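## Task

Take the incorrect cartridge out of the sealant gun and put in the one marked with a wide blue band. Its front end must sit all the way forward in the cup of the gun's front ring, with the nozzle poking out through that ring. The plunger rod only retracts while its little thumb plate, located just behind the handle, is held pushed toward the gun's front. At the end the plunger disc must touch the rear of the loaded cartridge; the trigger is functional. Both the loaded gun and the removed cartridge must lie still on the table, neither leaning on the other or on anything else. Then state that you are done.

## Robot and tools

Robot: two arms, left_arm and right_arm, each with a two-finger gripper and a wrist camera. Fixed cameras: cam_head_left, cam_head_right (one rigid bar), cam_high, cam_low; wrist cameras cam_left_wrist, cam_right_wrist. All images are 672x504.

Frames. Scene frame: origin at table-top height halfway between the nominal bases, +z up, +x out over the table, left_arm on the +y side (not the image side). Bases: left_arm at (+0.016, +0.369, 0) m, right_arm at (-0.049, -0.320, 0) m, both turned barely about z. Each arm reports end_effector_position (metres) and end_effector_quat_wxyz in its own base frame; fixed cameras and the table use the scene frame. Fingers point along the gripper's +z and separate along its y; the reported position is the spot between the pads, roughly 1 cm short of the tips.

execute_actions(actions, cameras). actions is a list of actions; each action is a table of at most 15 rows, one row per 1/30 s step, and a short table repeats its final row until step 15. Every row has 14 numbers in [-1, 1]: left_arm dx, dy, dz, rx, ry, rz, opening, then right_arm in the same order, always all 14. The six pose numbers are offsets, not poses: they are measured from that arm's Hand target as it stood when the action began, along that Hand target's own axes. Rows inside one action do not add up; each is measured from the action's start. Separate actions and calls do add up, so repeating an offset moves further. Scale: 1.0 = 0.6 m for dx/dy/dz and 180 degrees for the rotation vector rx, ry, rz. opening is absolute: +1 fully open (0.094 m), -1 closed. Zero pose numbers mean no new request for that arm, but its opening is always a command, so resend the current one to keep it. An empty actions list returns images and full status. cameras: names, ["all"], or []; an unknown name voids the call.

move(target, speed, blend, opening_speed, grip_force, blocking, cameras). target is one 14-number row laid out as above, or a list of up to 15 such rows; every row is an offset from the same starting Hand targets, not from the prior row. The gripper travels a straight line, all arms finishing together, capped at 10 s. speed: top path speed in m/s, 0.002 to 2.9, default 0.25 (rotation up to twice that in rad/s); one value or one per target. blend: corner rounding in m for lists, 0 = stop at each. opening_speed: rate on the -1..+1 scale per second, at least 0.2; use it to close gently. grip_force: newtons per pad, 10 to 50, one value or one per arm; it persists, and low values close slowly. blocking=false returns after about 0.5 s while the move continues. The result adds a move: line (done, off_target, moving, held, fault) and limits (paced = pose clipped, held = steps withheld). Moves do not avoid obstacles or the other arm; faster moves hit harder and overshoot more, and a target set past a contact presses harder. Avoid paths passing near an arm's own base.

wait(seconds, 0 to 3600) lets time pass with no new command. stop(cameras) brakes a running move. zoom_image(camera, region=[x0, y0, x1, y1]) enlarges part of that camera's newest image, region at most 504 x 504 pixels. finished_scene(scene) with 1 or 2 ends the scene permanently; call it only once the goal holds without the robot.

Results: Hand target is the last commanded pose after clipping, and the base for the next offsets. The gripper often stops short of it; a new execute_actions call re-requests it, otherwise send the remaining distance. Orientation commands are clipped to within 40 degrees of the measured orientation each step. Tool commands lists current gripper commands. grip_measured uses the opening scale and reads slightly wide when empty and a bit narrower than a hard part under full squeeze; the last Joint positions entry is the opening in metres. Joint velocities 'within noise' means the arm is still. Joint torques follow Joint positions order; entries 1-3 wrap at ±28 N m. Joint limits (rad): waist -2.618..3.054, shoulder 0..3.142, elbow 0..3.142 (straight 2.901), wrist pitch and yaw ±1.571, wrist roll ±2.094. Friction and gravity can leave the hand low, short or tilted, especially at long reach; check position and orientation after each move and correct.

Motor heat: holding loads, outstretched arms or pushing into something unreachable heats motors, even while you think. MOTOR HOT appears at 75 °C; at 90 °C the arm folds and idles for the rest of the scene; at 100 °C it collapses. Time spent thinking also runs the scene.

Avoid: dropping parts or releasing moving ones, slamming into the table or heavy fixtures, any firm contact between the two arms (including closing one gripper on the other's fingers), strain on wrist camera cables, and anything leaving the table. An arm stopped against something keeps pushing until you command it back past its gripper.

Task tips: one gripper holds the thumb plate forward while the other pulls the plunger rod back, then swaps cartridges; finish by pushing the disc onto the new cartridge's rear and setting everything down flat and apart.

Each tool is called as name(argument=value, ...), one argument or row to a line, values as JSON.

## Session

execute_actions(
  actions=[],
)

Scene clock: 0.00 s.
left_arm: end_effector_position=(+0.3822, -0.0399, +0.0728) grip_measured=+1.000 end_effector_quat_wxyz=(+0.562, +0.072, +0.818, -0.096) | right_arm: end_effector_position=(+0.4009, -0.0291, +0.0841) grip_measured=+1.000 end_effector_quat_wxyz=(+0.566, +0.023, +0.824, -0.029)
Joint positions: left_arm=[0.006 1.597 0.321 0.907 0.245 0.013 0.094] | right_arm=[-0.068 1.582 0.395 0.821 0.011 -0.02 0.094]
Joint velocities: within noise
Joint torques (N m): no reading
Heat: left arm: 40 °C; right arm: 45 °C.
Hand target: left_arm +0.3853, -0.0386, +0.0783; +0.568, +0.073, +0.814, -0.094 | right_arm +0.4076, -0.0268, +0.0995; +0.585, +0.021, +0.810, -0.025
Tool commands: left_gripper/opening=+1.0 right_gripper/opening=+1.0

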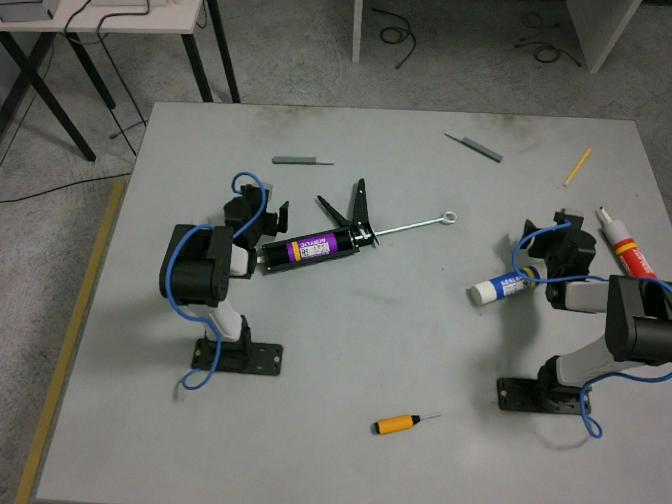

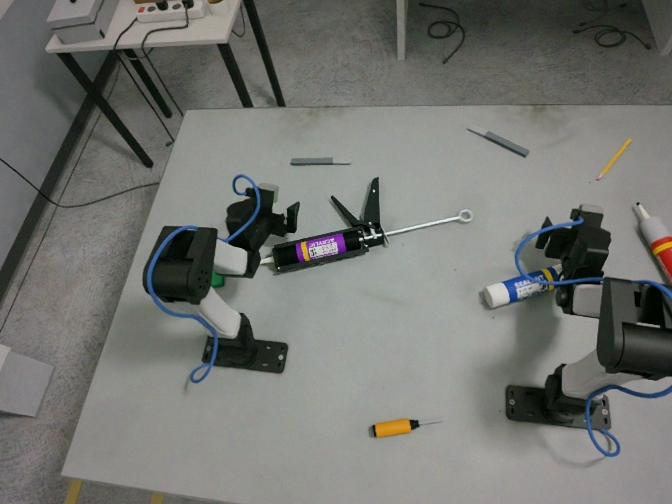

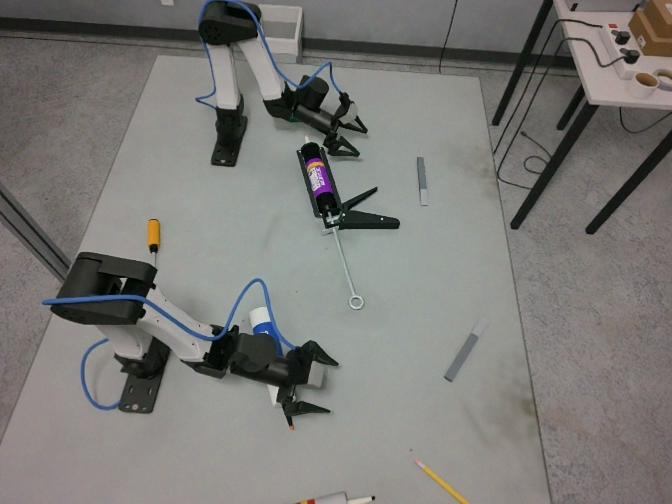

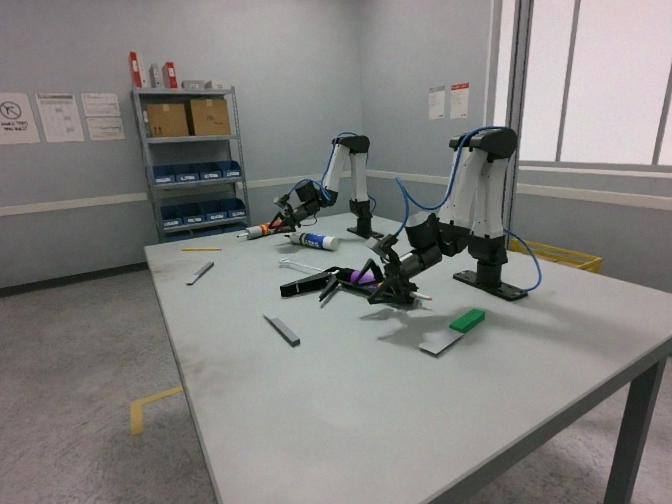

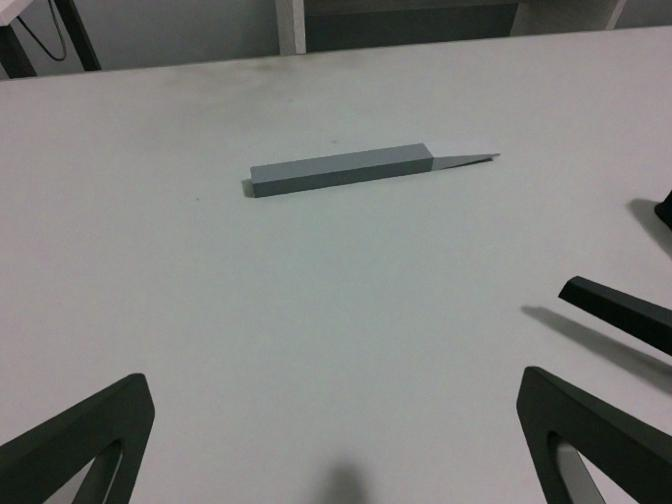

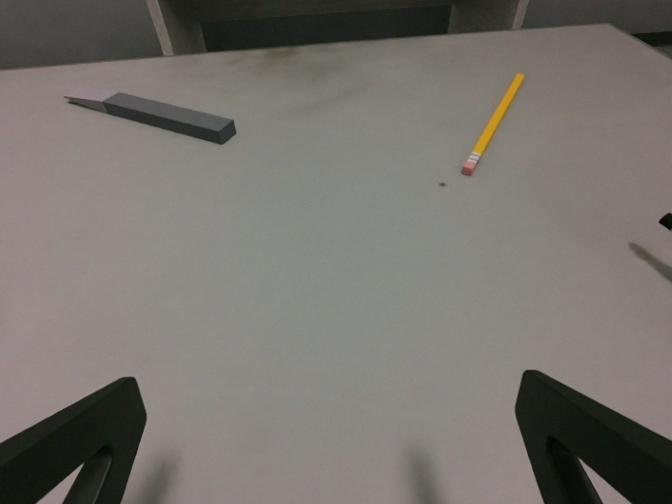

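zoom_image(
  camera="cam_head_left",
  region=[230, 160, 480, 300],
)

zoom_image(
  camera="cam_head_right",
  region=[250, 160, 500, 300],
)

zoom_image(
  camera="cam_high",
  region=[260, 120, 440, 320],
)

zoom_image(
  camera="cam_high",
  region=[220, 290, 400, 504],
)

zoom_image(
  camera="cam_low",
  region=[220, 200, 500, 360],
)

zoom_image(
  camera="cam_head_left",
  region=[450, 180, 672, 340],
)

Scaled by 2.016 from the camera's image (finer frame: 960x720).

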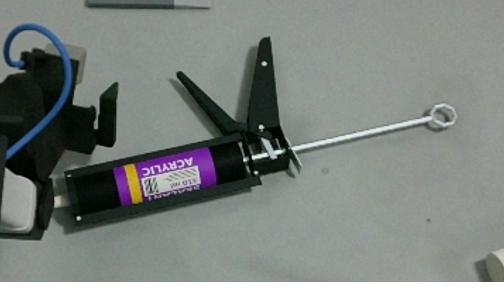

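Scaled by 2.016 from the camera's image (finer frame: 960x720).

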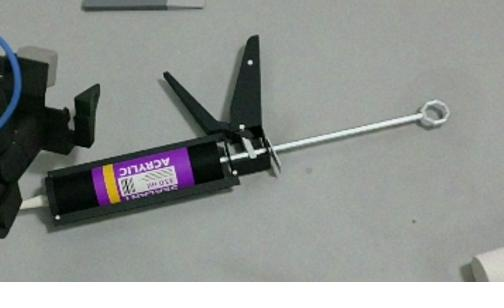

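Scaled by 2.520 from the camera's image (finer frame: 960x720).

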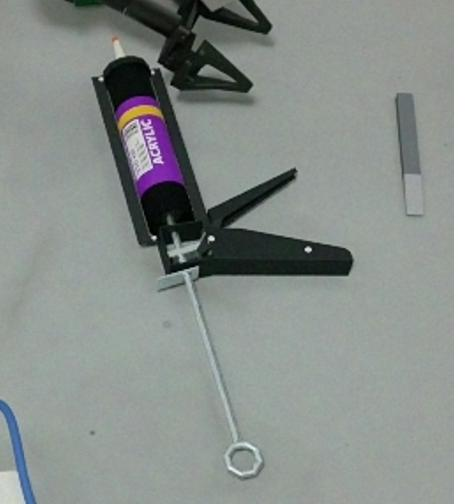

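Scaled by 2.355 from the camera's image (finer frame: 960x720).

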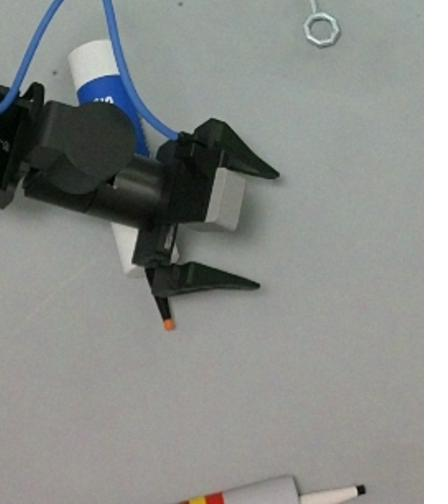

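Scaled by 1.800 from the camera's image (finer frame: 960x720).

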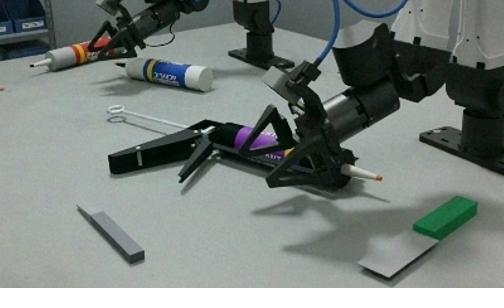

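Scaled by 2.270 from the camera's image (finer frame: 960x720).

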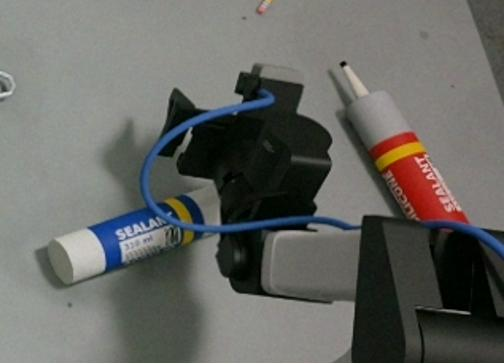

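move(
  target=[
    [-0.188,-0.014,-0.067,0,0,0,1,-0.158,-0.003,-0.052,0,0,0,1],
    [-0.329,-0.236,-0.130,-0.064,0.386,-0.05,1,-0.286,0.110,-0.203,-0.017,0.398,-0.014,1],
  ],
  blend=[0.03,0],
  cameras=["all"],
)

Scene clock: 123.30 s.
left_arm: end_effector_position=(+0.3539, -0.1603, +0.2985) grip_measured=+1.000 end_effector_quat_wxyz=(+0.208, +0.015, +0.975, -0.078) | right_arm: end_effector_position=(+0.3578, +0.0450, +0.2808) grip_measured=+1.000 end_effector_quat_wxyz=(+0.185, -0.010, +0.983, +0.014)
Joint positions: left_arm=[-0.437 1.798 2.201 -1.527 -0.026 -0.4 0.094] | right_arm=[0.133 1.718 2.053 -1.534 0.017 0.11 0.094]
Joint torques (N m): left_arm=[0.18 -7.23 7.76 0.83 0.16 -0.18] | right_arm=[0.44 -9.58 8.38 0.75 -0.11 0.07]
Heat: left arm: 43 °C; right arm: 48 °C.
Hand target: left_arm +0.3500, -0.1602, +0.2998; +0.000, +0.000, +1.000, +0.000 | right_arm +0.3505, +0.0463, +0.2996; +0.000, +0.001, +1.000, +0.000
Off the commanded pose: left_arm 0.004 m, 26 deg | right_arm 0.020 m, 21 deg.
joint sent to its limit (left arm) — joint 4 (wrist pitch), lower limit. The joint targets are off in position and orientation.
joint sent to its limit (right arm) — joint 4 (wrist pitch), lower limit. The joint targets are off in position and orientation.
move: off_target (left_arm, right_arm)
cam_left_wrist: T_world_to_cam=[[-0.09249, -0.98554, 0.14197, -0.16733], [-0.99527, 0.09577, 0.0164, 0.40183], [-0.02976, -0.13978, -0.98974, 0.37465]] pos_world=[0.3956, -0.15103, 0.38796]
cam_right_wrist: T_world_to_cam=[[0.01175, -0.99926, -0.0367, 0.05104], [-0.9976, -0.01422, 0.06781, 0.37533], [-0.06828, 0.03582, -0.99702, 0.38708]] pos_world=[0.40026, 0.04247, 0.36235]

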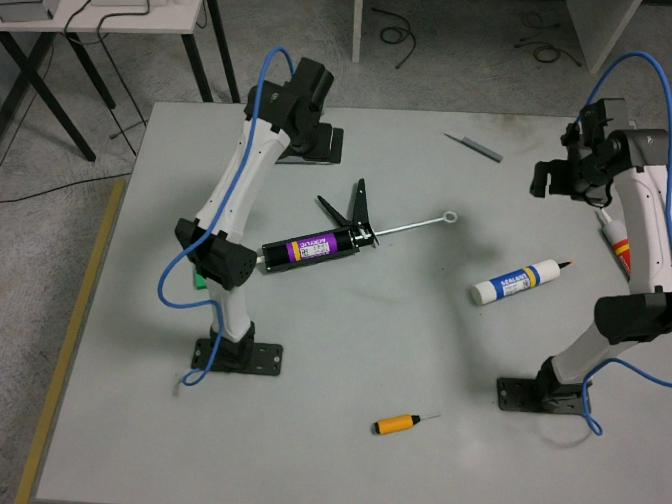

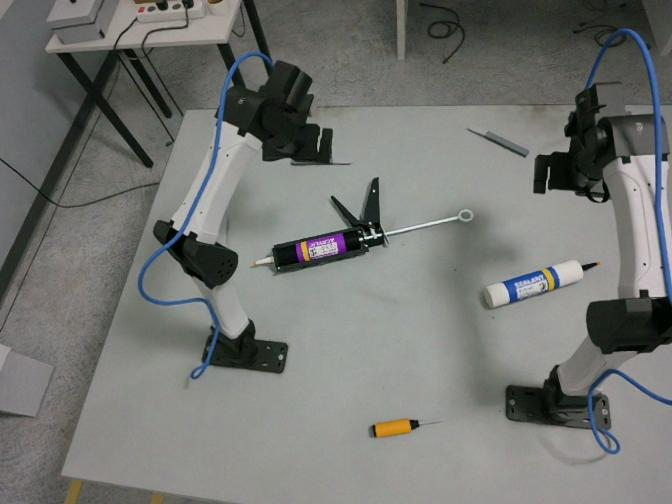

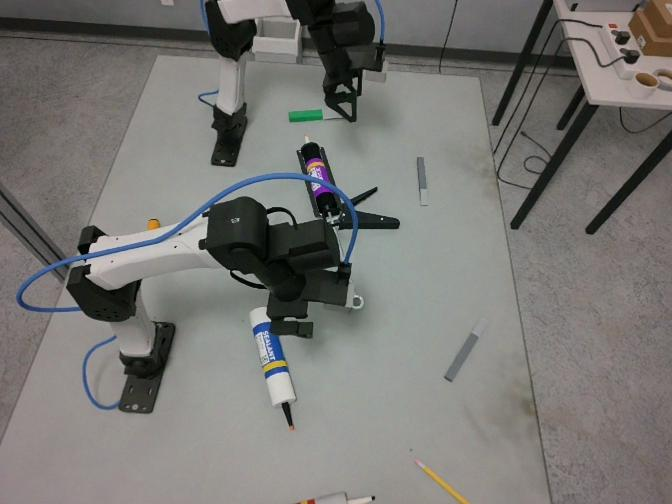

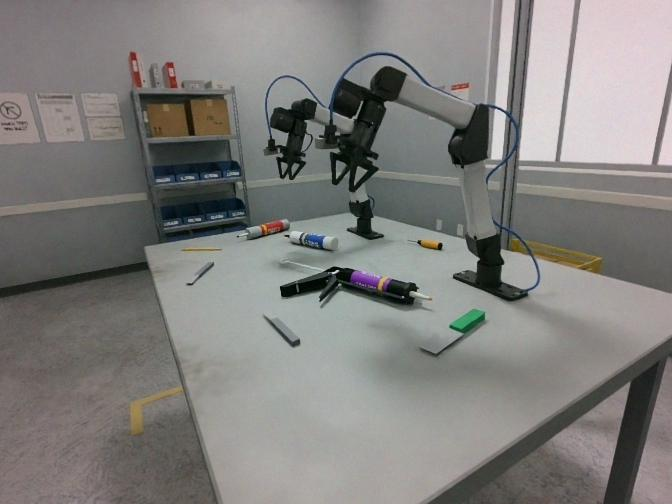

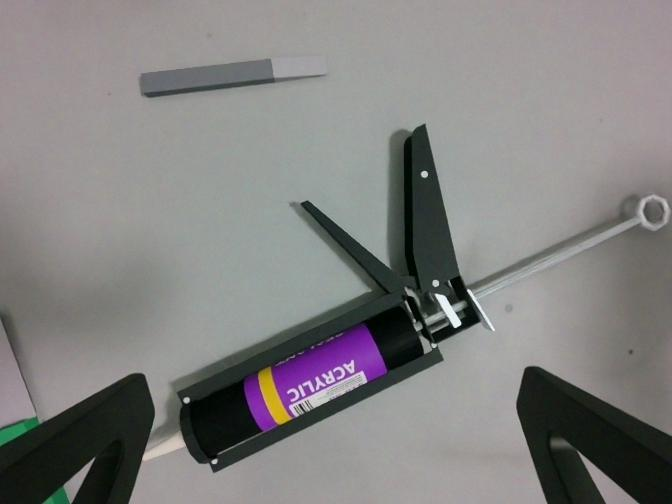

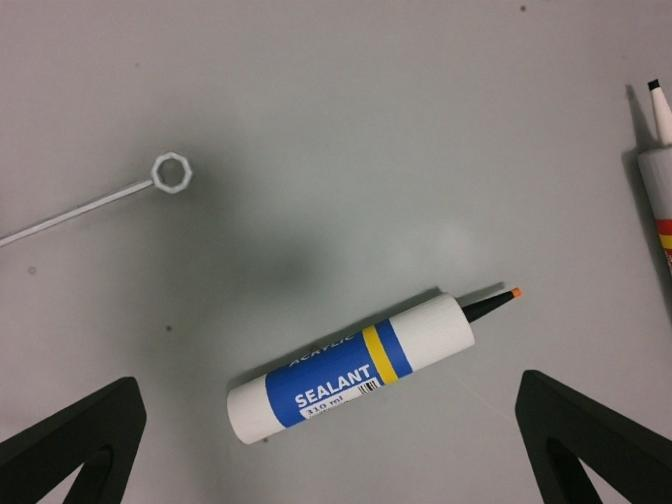

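zoom_image(
  camera="cam_left_wrist",
  region=[360, 100, 560, 380],
)

zoom_image(
  camera="cam_left_wrist",
  region=[140, 300, 460, 504],
)

zoom_image(
  camera="cam_low",
  region=[260, 220, 500, 360],
)

Scaled by 1.800 from the camera's image (finer frame: 960x720).

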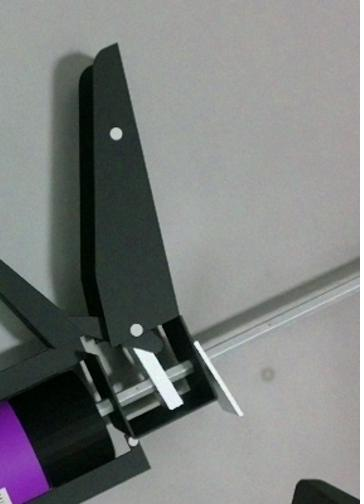

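Scaled by 1.575 from the camera's image (finer frame: 960x720).

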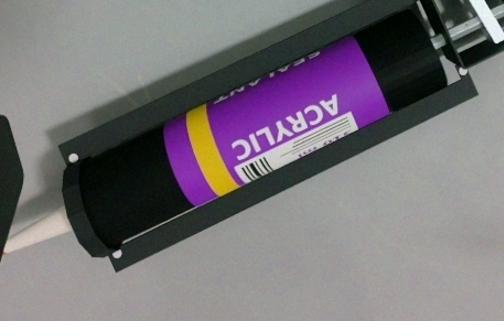

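Scaled by 2.100 from the camera's image (finer frame: 960x720).

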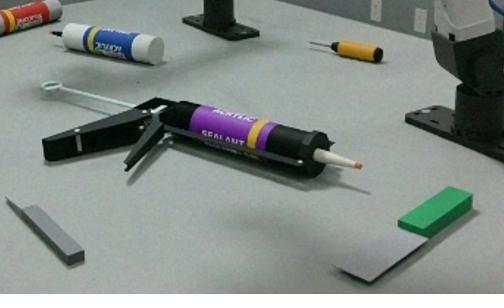

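move(
  target=[0.033,-0.033,0.167,0,0,0,1,0,0,0,0,0,0,1],
  cameras=["cam_left_wrist"],
)

Scene clock: 177.80 s.
left_arm: end_effector_position=(+0.3367, -0.1805, +0.2091) grip_measured=+1.000 end_effector_quat_wxyz=(+0.077, +0.012, +0.996, -0.031) | right_arm: end_effector_position=(+0.3578, +0.0450, +0.2808) grip_measured=+1.000 end_effector_quat_wxyz=(+0.185, -0.009, +0.983, +0.014)
Joint positions: left_arm=[-0.5 1.902 2.03 -1.533 -0.017 -0.474 0.094] | right_arm=[0.133 1.718 2.053 -1.534 0.017 0.112 0.094]
Joint torques (N m): left_arm=[0.1 -8.05 5.23 0.37 0.14 -0.2] | right_arm=[0.34 -9.7 8.42 0.73 -0.11 0.08]
Heat: left arm: 45 °C; right arm: 52 °C.
Hand target: left_arm +0.3302, -0.1800, +0.1996; +0.000, +0.000, +1.000, +0.000 | right_arm +0.3505, +0.0463, +0.2996; +0.000, +0.001, +1.000, +0.000
Off the commanded pose: left_arm 0.011 m, 10 deg | right_arm 0.020 m, 21 deg.
joint sent to its limit (left arm) — joint 4 (wrist pitch), lower limit. The joint targets are off in position and orientation.
joint sent to its limit (right arm) — joint 4 (wrist pitch), lower limit. The joint targets are off in position and orientation.
move: off_target (left_arm)
cam_left_wrist: T_world_to_cam=[[-0.06001, -0.99618, 0.06352, -0.17271], [-0.95569, 0.07571, 0.28447, 0.31515], [-0.28819, -0.04363, -0.95658, 0.38026]] pos_world=[0.40041, -0.17932, 0.28507]

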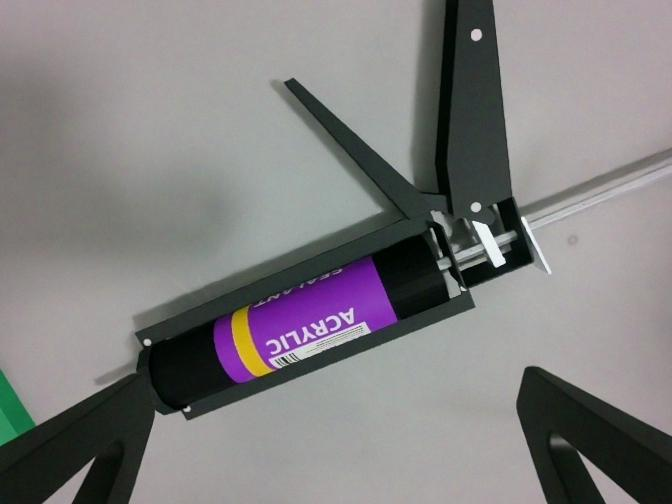

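zoom_image(
  camera="cam_left_wrist",
  region=[380, 160, 580, 330],
)

zoom_image(
  camera="cam_left_wrist",
  region=[80, 290, 300, 450],
)

Scaled by 2.520 from the camera's image (finer frame: 960x720).

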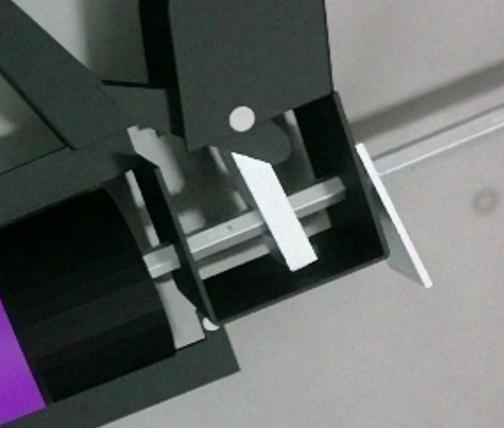

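Scaled by 2.291 from the camera's image (finer frame: 960x720).

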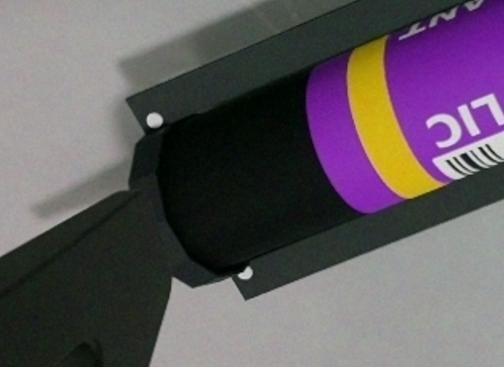

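move(
  target=[0,0,0,0,0,0,1,0.01,0.27,0.19,-0.255,-0.192,-0.547,1],
  cameras=["cam_right_wrist","cam_head_left"],
)

Scene clock: 220.43 s.
left_arm: end_effector_position=(+0.3366, -0.1808, +0.2091) grip_measured=+1.000 end_effector_quat_wxyz=(+0.076, +0.012, +0.996, -0.032) | right_arm: end_effector_position=(+0.3426, +0.2029, +0.1742) grip_measured=+1.000 end_effector_quat_wxyz=(-0.236, +0.722, -0.560, -0.330)
Joint positions: left_arm=[-0.5 1.902 2.03 -1.533 -0.015 -0.474 0.094] | right_arm=[0.205 2.056 1.885 -1.494 -0.833 -1.66 0.094]
Joint torques (N m): left_arm=[0.05 -7.91 5.39 0.38 0.16 -0.13] | right_arm=[0.29 -9.51 8.77 -0.06 -0.8 -0.23]
Heat: left arm: 44 °C; right arm: 52 °C.
Hand target: left_arm +0.3302, -0.1800, +0.1996; +0.000, +0.000, +1.000, +0.000 | right_arm +0.3446, +0.2083, +0.1856; -0.254, +0.724, -0.545, -0.338
Off the commanded pose: left_arm 0.011 m, 10 deg | right_arm 0.013 m, 3 deg.
joint sent to its limit (left arm) — joint 4 (wrist pitch), lower limit. The joint targets are off in position and orientation.
move: off_target (right_arm)
cam_right_wrist: T_world_to_cam=[[0.96549, 0.25655, -0.04483, -0.37502], [0.2201, -0.89578, -0.38619, 0.21028], [-0.13923, 0.363, -0.92133, 0.21884]] pos_world=[0.34627, 0.20514, 0.26603]
Images, in order (width x height): cam_head_left 672x504, cam_right_wrist 672x504.

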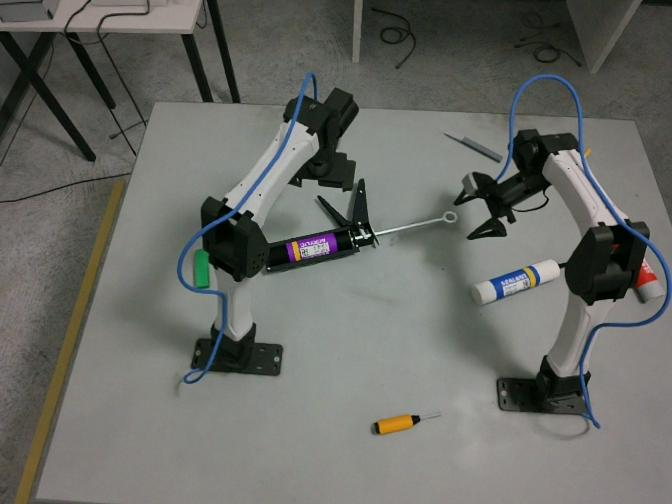

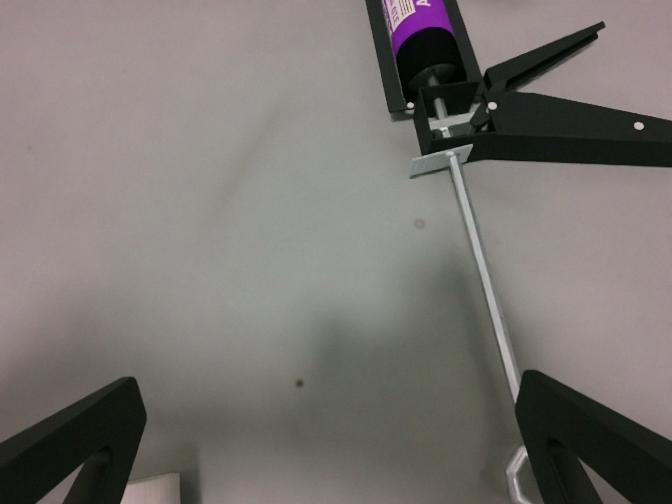

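zoom_image(
  camera="cam_right_wrist",
  region=[350, 0, 550, 200],
)

Scaled by 2.520 from the camera's image (finer frame: 960x720).

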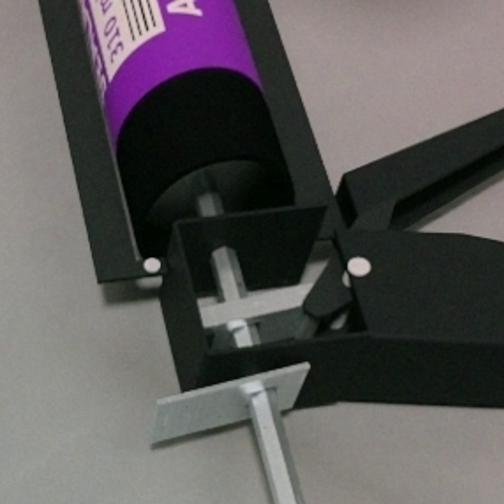

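move(
  target=[0,0,0,0,0,0,1,-0.079,0.232,0.238,0.2266,-0.0521,0.158,1],
  cameras=["cam_right_wrist"],
)

Scene clock: 244.23 s.
left_arm: end_effector_position=(+0.3366, -0.1808, +0.2091) grip_measured=+1.000 end_effector_quat_wxyz=(+0.076, +0.012, +0.996, -0.032) | right_arm: end_effector_position=(+0.1666, +0.2958, +0.1159) grip_measured=+1.000 end_effector_quat_wxyz=(+0.415, -0.428, +0.773, +0.219)
Joint positions: left_arm=[-0.5 1.902 2.03 -1.533 -0.015 -0.474 0.094] | right_arm=[1.106 1.102 0.479 0.025 0.094 0.044 0.094]
Joint torques (N m): left_arm=[0.13 -7.92 5.34 0.4 0.15 -0.16] | right_arm=[0.43 -2.29 6.97 2.37 0.11 0.12]
Heat: left arm: 44 °C; right arm: 52 °C.
Hand target: left_arm +0.3302, -0.1800, +0.1996; +0.000, +0.000, +1.000, +0.000 | right_arm +0.1722, +0.3043, +0.1301; +0.441, -0.409, +0.763, +0.236
Off the commanded pose: left_arm 0.011 m, 10 deg | right_arm 0.017 m, 4 deg.
joint sent to its limit (left arm) — joint 4 (wrist pitch), lower limit. The joint targets are off in position and orientation.
move: off_target (right_arm)
cam_right_wrist: T_world_to_cam=[[0.84157, -0.54015, -0.00141, 0.01971], [-0.46471, -0.7227, -0.51161, 0.38723], [0.27533, 0.43121, -0.85922, 0.0104]] pos_world=[0.1605, 0.28602, 0.20707]

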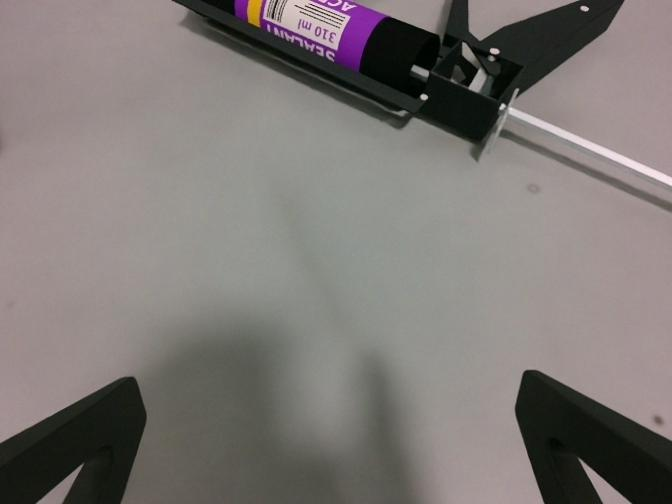

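zoom_image(
  camera="cam_right_wrist",
  region=[170, 0, 570, 180],
)

Scaled by 1.260 from the camera's image (finer frame: 960x720).

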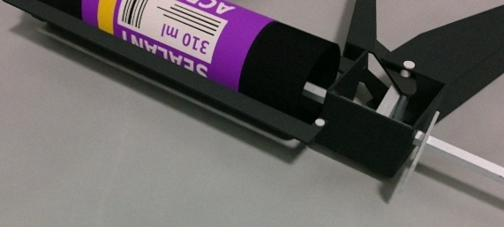

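move(
  target=[0,0,0,0,0,0,1,-0.023,0,0.12,0,-0.139,0,1],
  cameras=["cam_right_wrist"],
)

zoom_image(
  camera="cam_right_wrist",
  region=[100, 0, 604, 300],
)

Scene clock: 261.00 s.
left_arm: end_effector_position=(+0.3366, -0.1808, +0.2091) grip_measured=+1.000 end_effector_quat_wxyz=(+0.076, +0.012, +0.996, -0.032) | right_arm: end_effector_position=(+0.2041, +0.3601, +0.0880) grip_measured=+1.000 end_effector_quat_wxyz=(+0.570, -0.364, +0.669, +0.307)
Joint positions: left_arm=[-0.5 1.902 2.03 -1.533 -0.015 -0.474 0.094] | right_arm=[1.1 1.846 0.349 1.335 0.106 0.014 0.094]
Joint torques (N m): left_arm=[0.03 -7.91 5.34 0.42 0.19 -0.17] | right_arm=[-1.14 -5.68 4.19 2.55 0.03 -0.11]
Heat: left arm: 44 °C; right arm: 50 °C.
Hand target: left_arm +0.3302, -0.1800, +0.1996; +0.000, +0.000, +1.000, +0.000 | right_arm +0.2106, +0.3620, +0.1061; +0.596, -0.348, +0.649, +0.319
Off the commanded pose: left_arm 0.011 m, 10 deg | right_arm 0.019 m, 4 deg.
joint sent to its limit (left arm) — joint 4 (wrist pitch), lower limit. The joint targets are off in position and orientation.
move: off_target (right_arm)
cam_right_wrist: T_world_to_cam=[[0.8399, -0.54258, -0.01352, 0.02513], [-0.31581, -0.4683, -0.8252, 0.3424], [0.4414, 0.69735, -0.56468, -0.20725]] pos_world=[0.1785, 0.31851, 0.16586]

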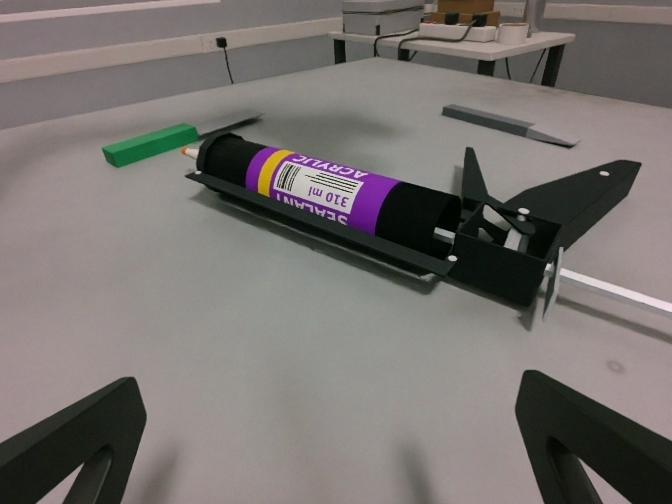

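Scaled by 1.000.

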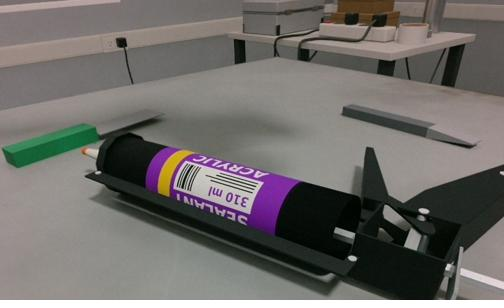

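zoom_image(
  camera="cam_right_wrist",
  region=[350, 160, 590, 330],
)

zoom_image(
  camera="cam_right_wrist",
  region=[170, 120, 370, 270],
)

Scaled by 2.100 from the camera's image (finer frame: 960x720).

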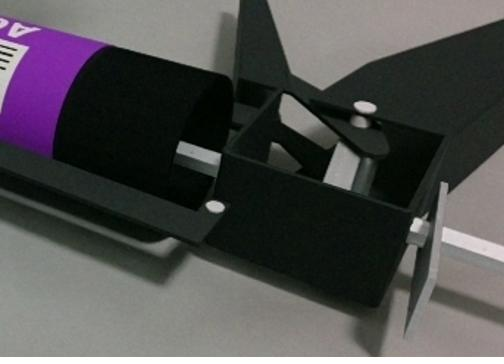

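Scaled by 2.520 from the camera's image (finer frame: 960x720).

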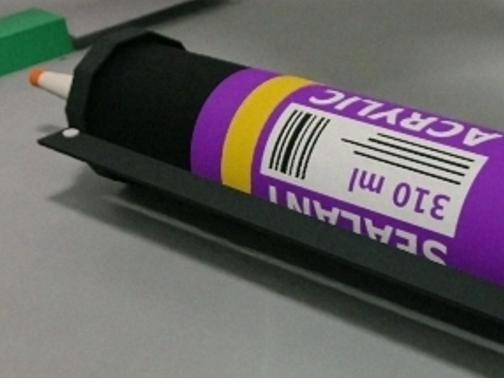

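move(
  target=[
    [0,0,0,0,0,0,1,-0.21,-0.046,-0.087,0,0,0,1],
    [0,0,0,0,0,0,1,-0.154,-0.4725,-0.031,0.4996,0.2561,0.5444,1],
  ],
  blend=[0.03,0],
  cameras=["cam_right_wrist","cam_head_left"],
)

Scene clock: 387.80 s.
left_arm: end_effector_position=(+0.3366, -0.1808, +0.2091) grip_measured=+1.000 end_effector_quat_wxyz=(+0.076, +0.012, +0.996, -0.032) | right_arm: end_effector_position=(+0.4403, +0.1978, +0.1931) grip_measured=+1.000 end_effector_quat_wxyz=(+0.078, +0.552, +0.822, +0.115)
Joint positions: left_arm=[-0.5 1.902 2.03 -1.533 -0.015 -0.474 0.094] | right_arm=[0.426 2.275 2.517 -1.534 0.011 1.608 0.094]
Joint torques (N m): left_arm=[0.03 -7.9 5.27 0.39 0.17 -0.2] | right_arm=[-0.77 -11.21 8.73 0.47 -0.05 0.11]
Heat: left arm: 45 °C; right arm: 51 °C.
Hand target: left_arm +0.3302, -0.1800, +0.1996; +0.000, +0.000, +1.000, +0.000 | right_arm +0.4407, +0.1962, +0.2002; +0.000, +0.569, +0.822, +0.000
Off the commanded pose: left_arm 0.011 m, 10 deg | right_arm 0.007 m, 16 deg.
joint sent to its limit (left arm) — joint 4 (wrist pitch), lower limit. The joint targets are off in position and orientation.
joint sent to its limit (right arm) — joint 4 (wrist pitch), lower limit. The joint targets are off in position and orientation.
move: off_target (right_arm)
cam_right_wrist: T_world_to_cam=[[-0.89405, -0.34807, -0.28199, 0.51698], [-0.44046, 0.79777, 0.41177, -0.00669], [0.08164, 0.49235, -0.86656, 0.11828]] pos_world=[0.44961, 0.12705, 0.25103]
Images, in order (width x height): cam_head_left 672x504, cam_right_wrist 672x504.

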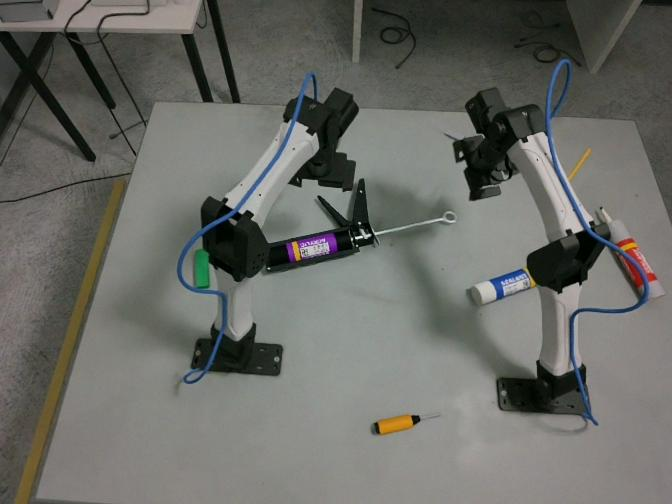

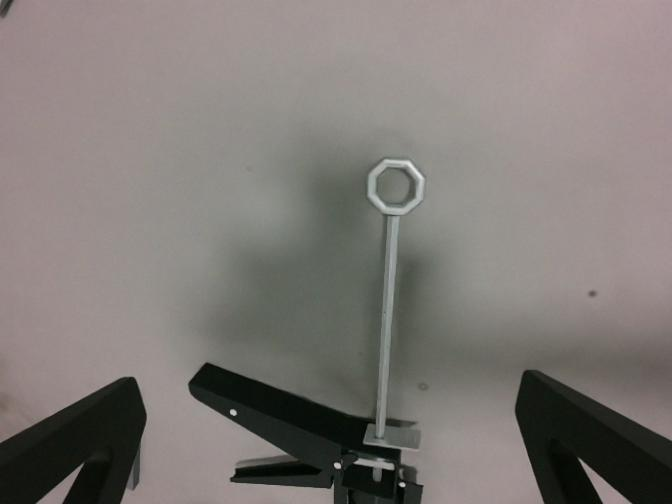

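move(
  target=[0,0,0,0,0,0,1,0.002,0.023,0.15,0,0,-0.008,1],
  cameras=["cam_right_wrist"],
)

Scene clock: 408.13 s.
left_arm: end_effector_position=(+0.3366, -0.1808, +0.2091) grip_measured=+1.000 end_effector_quat_wxyz=(+0.076, +0.012, +0.996, -0.032) | right_arm: end_effector_position=(+0.4501, +0.2054, +0.1008) grip_measured=+1.000 end_effector_quat_wxyz=(+0.028, +0.554, +0.831, +0.038)
Joint positions: left_arm=[-0.5 1.902 2.03 -1.533 -0.015 -0.474 0.094] | right_arm=[0.431 2.493 2.553 -1.537 0.008 1.608 0.094]
Joint torques (N m): left_arm=[0.16 -8.05 5.35 0.4 0.15 -0.17] | right_arm=[-1.05 -13.39 8.72 0.19 -0.01 -0.12]
Heat: left arm: 45 °C; right arm: 48 °C.
Hand target: left_arm +0.3302, -0.1800, +0.1996; +0.000, +0.000, +1.000, +0.000 | right_arm +0.4532, +0.2021, +0.1102; +0.000, +0.559, +0.829, +0.000
Off the commanded pose: left_arm 0.011 m, 10 deg | right_arm 0.010 m, 5 deg.
joint sent to its limit (left arm) — joint 4 (wrist pitch), lower limit. The joint targets are off in position and orientation.
joint sent to its limit (right arm) — joint 4 (wrist pitch), lower limit. The joint targets are off in position and orientation.
move: off_target (right_arm)
cam_right_wrist: T_world_to_cam=[[-0.92466, -0.36695, -0.10171, 0.50177], [-0.37424, 0.82647, 0.42059, -0.00694], [-0.07027, 0.42697, -0.90153, 0.1191]] pos_world=[0.46974, 0.139, 0.16133]

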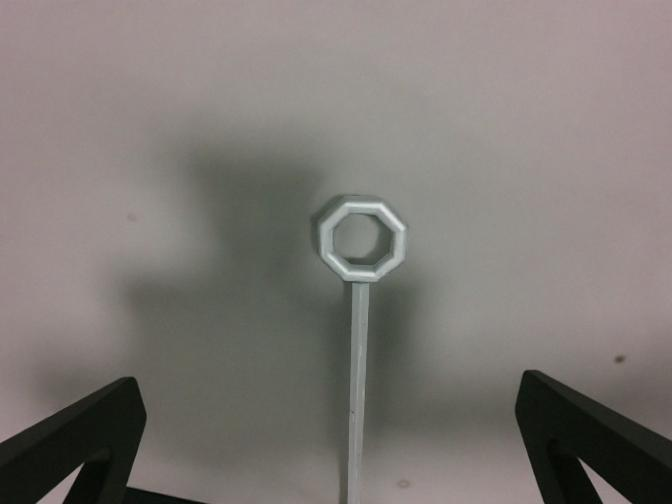

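move(
  target=[0,0,0,0,0,0,1,-0.0145,-0.004,0.115,0,0,0,0.3],
  speed=0.12,
  cameras=["cam_right_wrist"],
)

Scene clock: 424.70 s.
left_arm: end_effector_position=(+0.3366, -0.1808, +0.2091) grip_measured=+1.000 end_effector_quat_wxyz=(+0.076, +0.012, +0.996, -0.032) | right_arm: end_effector_position=(+0.4436, +0.1921, +0.0393) grip_measured=+0.302 end_effector_quat_wxyz=(-0.008, +0.558, +0.830, -0.019)
Joint positions: left_arm=[-0.5 1.902 2.03 -1.533 -0.015 -0.474 0.094] | right_arm=[0.411 2.579 2.469 -1.501 0.006 1.595 0.061]
Joint torques (N m): left_arm=[0.09 -7.88 5.37 0.41 0.14 -0.17] | right_arm=[-1.1 -13.61 6.76 0.4 -0.04 -0.18]
Heat: left arm: 45 °C; right arm: 49 °C.
Hand target: left_arm +0.3302, -0.1800, +0.1996; +0.000, +0.000, +1.000, +0.000 | right_arm +0.4543, +0.1931, +0.0412; +0.000, +0.559, +0.829, +0.000
Off the commanded pose: left_arm 0.011 m, 10 deg | right_arm 0.011 m, 2 deg.
joint sent to its limit (left arm) — joint 4 (wrist pitch), lower limit. The joint targets are off in position and orientation.
move: off_target (right_arm)
cam_right_wrist: T_world_to_cam=[[-0.93167, -0.36179, 0.03313, 0.48138], [-0.31591, 0.85178, 0.41793, -0.00316], [-0.17942, 0.37891, -0.90787, 0.12676]] pos_world=[0.47024, 0.12882, 0.10046]

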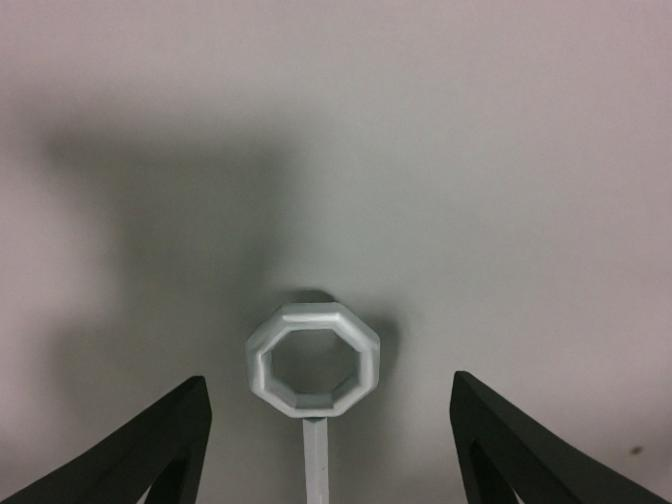

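move(
  target=[0,0,0,0,0,0,1,-0.0067,0.0077,0.02,0,0,0,0.0],
  speed=0.1,
  cameras=["cam_right_wrist"],
)

Scene clock: 439.00 s.
left_arm: end_effector_position=(+0.3366, -0.1808, +0.2091) grip_measured=+1.000 end_effector_quat_wxyz=(+0.076, +0.012, +0.996, -0.032) | right_arm: end_effector_position=(+0.4483, +0.1901, +0.0269) grip_measured=+0.002 end_effector_quat_wxyz=(-0.009, +0.557, +0.830, -0.020)
Joint positions: left_arm=[-0.5 1.902 2.03 -1.533 -0.015 -0.474 0.094] | right_arm=[0.403 2.605 2.469 -1.478 0.006 1.586 0.047]
Joint torques (N m): left_arm=[0.23 -8.06 5.23 0.38 0.15 -0.17] | right_arm=[-1.09 -13.55 7.34 0.38 -0.02 -0.11]
Heat: left arm: 45 °C; right arm: 49 °C.
Hand target: left_arm +0.3302, -0.1800, +0.1996; +0.000, +0.000, +1.000, +0.000 | right_arm +0.4601, +0.1911, +0.0292; +0.000, +0.559, +0.829, +0.000
Off the commanded pose: left_arm 0.011 m, 10 deg | right_arm 0.012 m, 3 deg.
joint sent to its limit (left arm) — joint 4 (wrist pitch), lower limit. The joint targets are off in position and orientation.
move: off_target (right_arm)
cam_right_wrist: T_world_to_cam=[[-0.93103, -0.36313, 0.03628, 0.48543], [-0.31589, 0.85169, 0.41814, 0.00523], [-0.18274, 0.37784, -0.90766, 0.11883]] pos_world=[0.47532, 0.12692, 0.08806]

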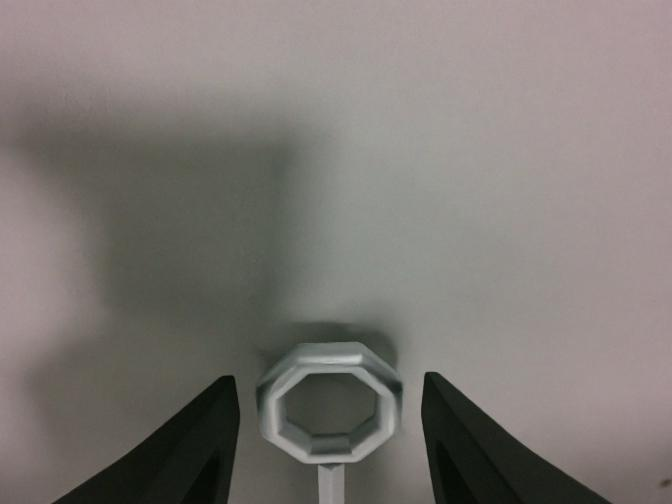

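move(
  target=[0,0,0,0,0,0,1,0,0,0.005,0,0,0,-0.42],
  speed=0.1,
  opening_speed=0.5,
  cameras=["cam_right_wrist","cam_left_wrist"],
)

Scene clock: 448.17 s.
left_arm: end_effector_position=(+0.3366, -0.1808, +0.2091) grip_measured=+1.000 end_effector_quat_wxyz=(+0.076, +0.012, +0.996, -0.032) | right_arm: end_effector_position=(+0.4516, +0.1931, +0.0268) grip_measured=-0.418 end_effector_quat_wxyz=(-0.005, +0.556, +0.831, -0.013)
Joint positions: left_arm=[-0.5 1.902 2.03 -1.533 -0.015 -0.474 0.094] | right_arm=[0.406 2.605 2.469 -1.462 0.006 1.586 0.027]
Joint torques (N m): left_arm=[0.06 -7.94 5.34 0.39 0.15 -0.13] | right_arm=[-1.07 -13.5 5.78 0.38 0 -0.16]
Heat: left arm: 45 °C; right arm: 48 °C.
Hand target: left_arm +0.3302, -0.1800, +0.1996; +0.000, +0.000, +1.000, +0.000 | right_arm +0.4601, +0.1911, +0.0262; +0.000, +0.559, +0.829, +0.000
Off the commanded pose: left_arm 0.011 m, 10 deg | right_arm 0.009 m, 2 deg.
joint sent to its limit (left arm) — joint 4 (wrist pitch), lower limit. The joint targets are off in position and orientation.
move: done
cam_left_wrist: T_world_to_cam=[[-0.0602, -0.99608, 0.06488, -0.17311], [-0.95547, 0.07631, 0.28506, 0.31491], [-0.2889, -0.04483, -0.95631, 0.38022]] pos_world=[0.40031, -0.17942, 0.28507]
cam_right_wrist: T_world_to_cam=[[-0.93033, -0.36622, 0.01937, 0.49025], [-0.32504, 0.84789, 0.41885, 0.00853], [-0.16981, 0.38337, -0.90785, 0.11129]] pos_world=[0.47777, 0.12964, 0.08796]
Images, in order (width x height): cam_left_wrist 672x504, cam_right_wrist 672x504.

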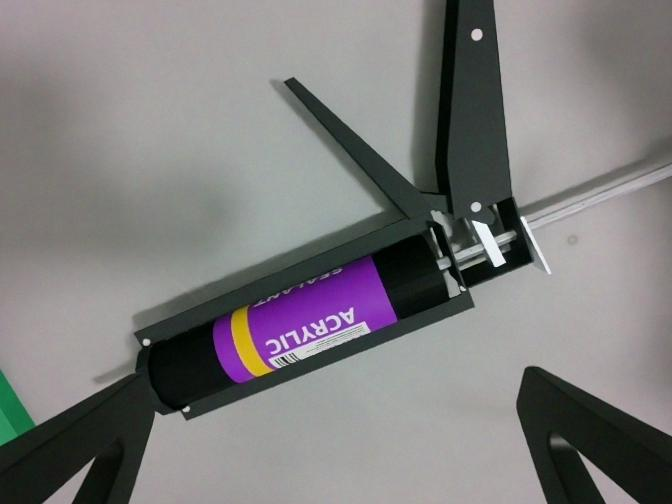

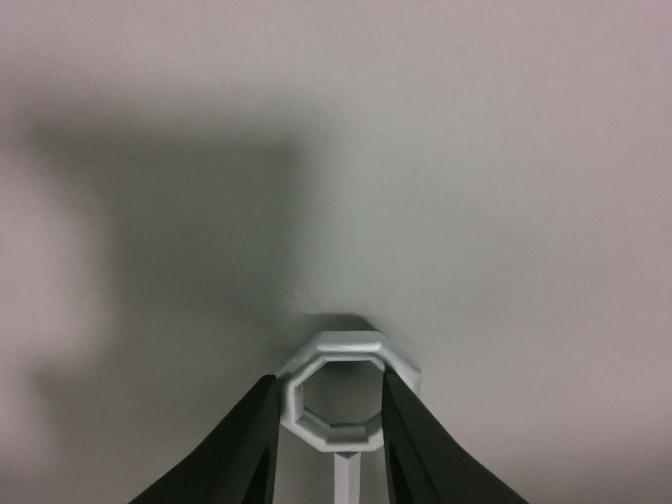

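move(
  target=[
    [0,0,0,0,0,0,1,0,0,0,0,0,0,0.1],
    [0,0,0,0,0,0,1,0,-0.0078,0.015,0,0,0,0.1],
  ],
  speed=0.06,
  cameras=["cam_right_wrist"],
)

Scene clock: 471.73 s.
left_arm: end_effector_position=(+0.3366, -0.1808, +0.2091) grip_measured=+1.000 end_effector_quat_wxyz=(+0.076, +0.012, +0.996, -0.032) | right_arm: end_effector_position=(+0.4452, +0.1930, +0.0097) grip_measured=+0.098 end_effector_quat_wxyz=(-0.016, +0.559, +0.829, -0.018)
Joint positions: left_arm=[-0.5 1.902 2.03 -1.533 -0.015 -0.474 0.094] | right_arm=[0.406 2.591 2.374 -1.402 -0.007 1.592 0.052]
Joint velocities: left_arm=[within noise] | right_arm=[-0.012 -0.017 -0.022 -0.066 0.051 -0.154 -0.001]
Joint torques (N m): left_arm=[0.05 -7.94 5.33 0.38 0.16 -0.18] | right_arm=[-1.09 -16.36 4.37 0.47 0.11 -0.14]
Heat: left arm: 45 °C; right arm: 49 °C.
Hand target: left_arm +0.3302, -0.1800, +0.1996; +0.000, +0.000, +1.000, +0.000 | right_arm +0.4558, +0.1893, +0.0172; +0.000, +0.559, +0.829, +0.000
Off the commanded pose: left_arm 0.011 m, 10 deg | right_arm 0.013 m, 3 deg.
joint sent to its limit (left arm) — joint 4 (wrist pitch), lower limit. The joint targets are off in position and orientation.
move: off_target (right_arm)
cam_right_wrist: T_world_to_cam=[[-0.93198, -0.36015, 0.04135, 0.48395], [-0.30875, 0.84834, 0.4301, 0.00634], [-0.18998, 0.38808, -0.90183, 0.10271]] pos_world=[0.4725, 0.12906, 0.06989]

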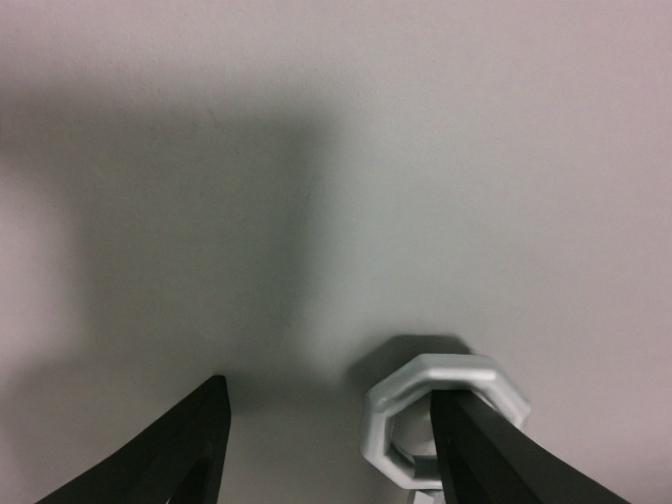

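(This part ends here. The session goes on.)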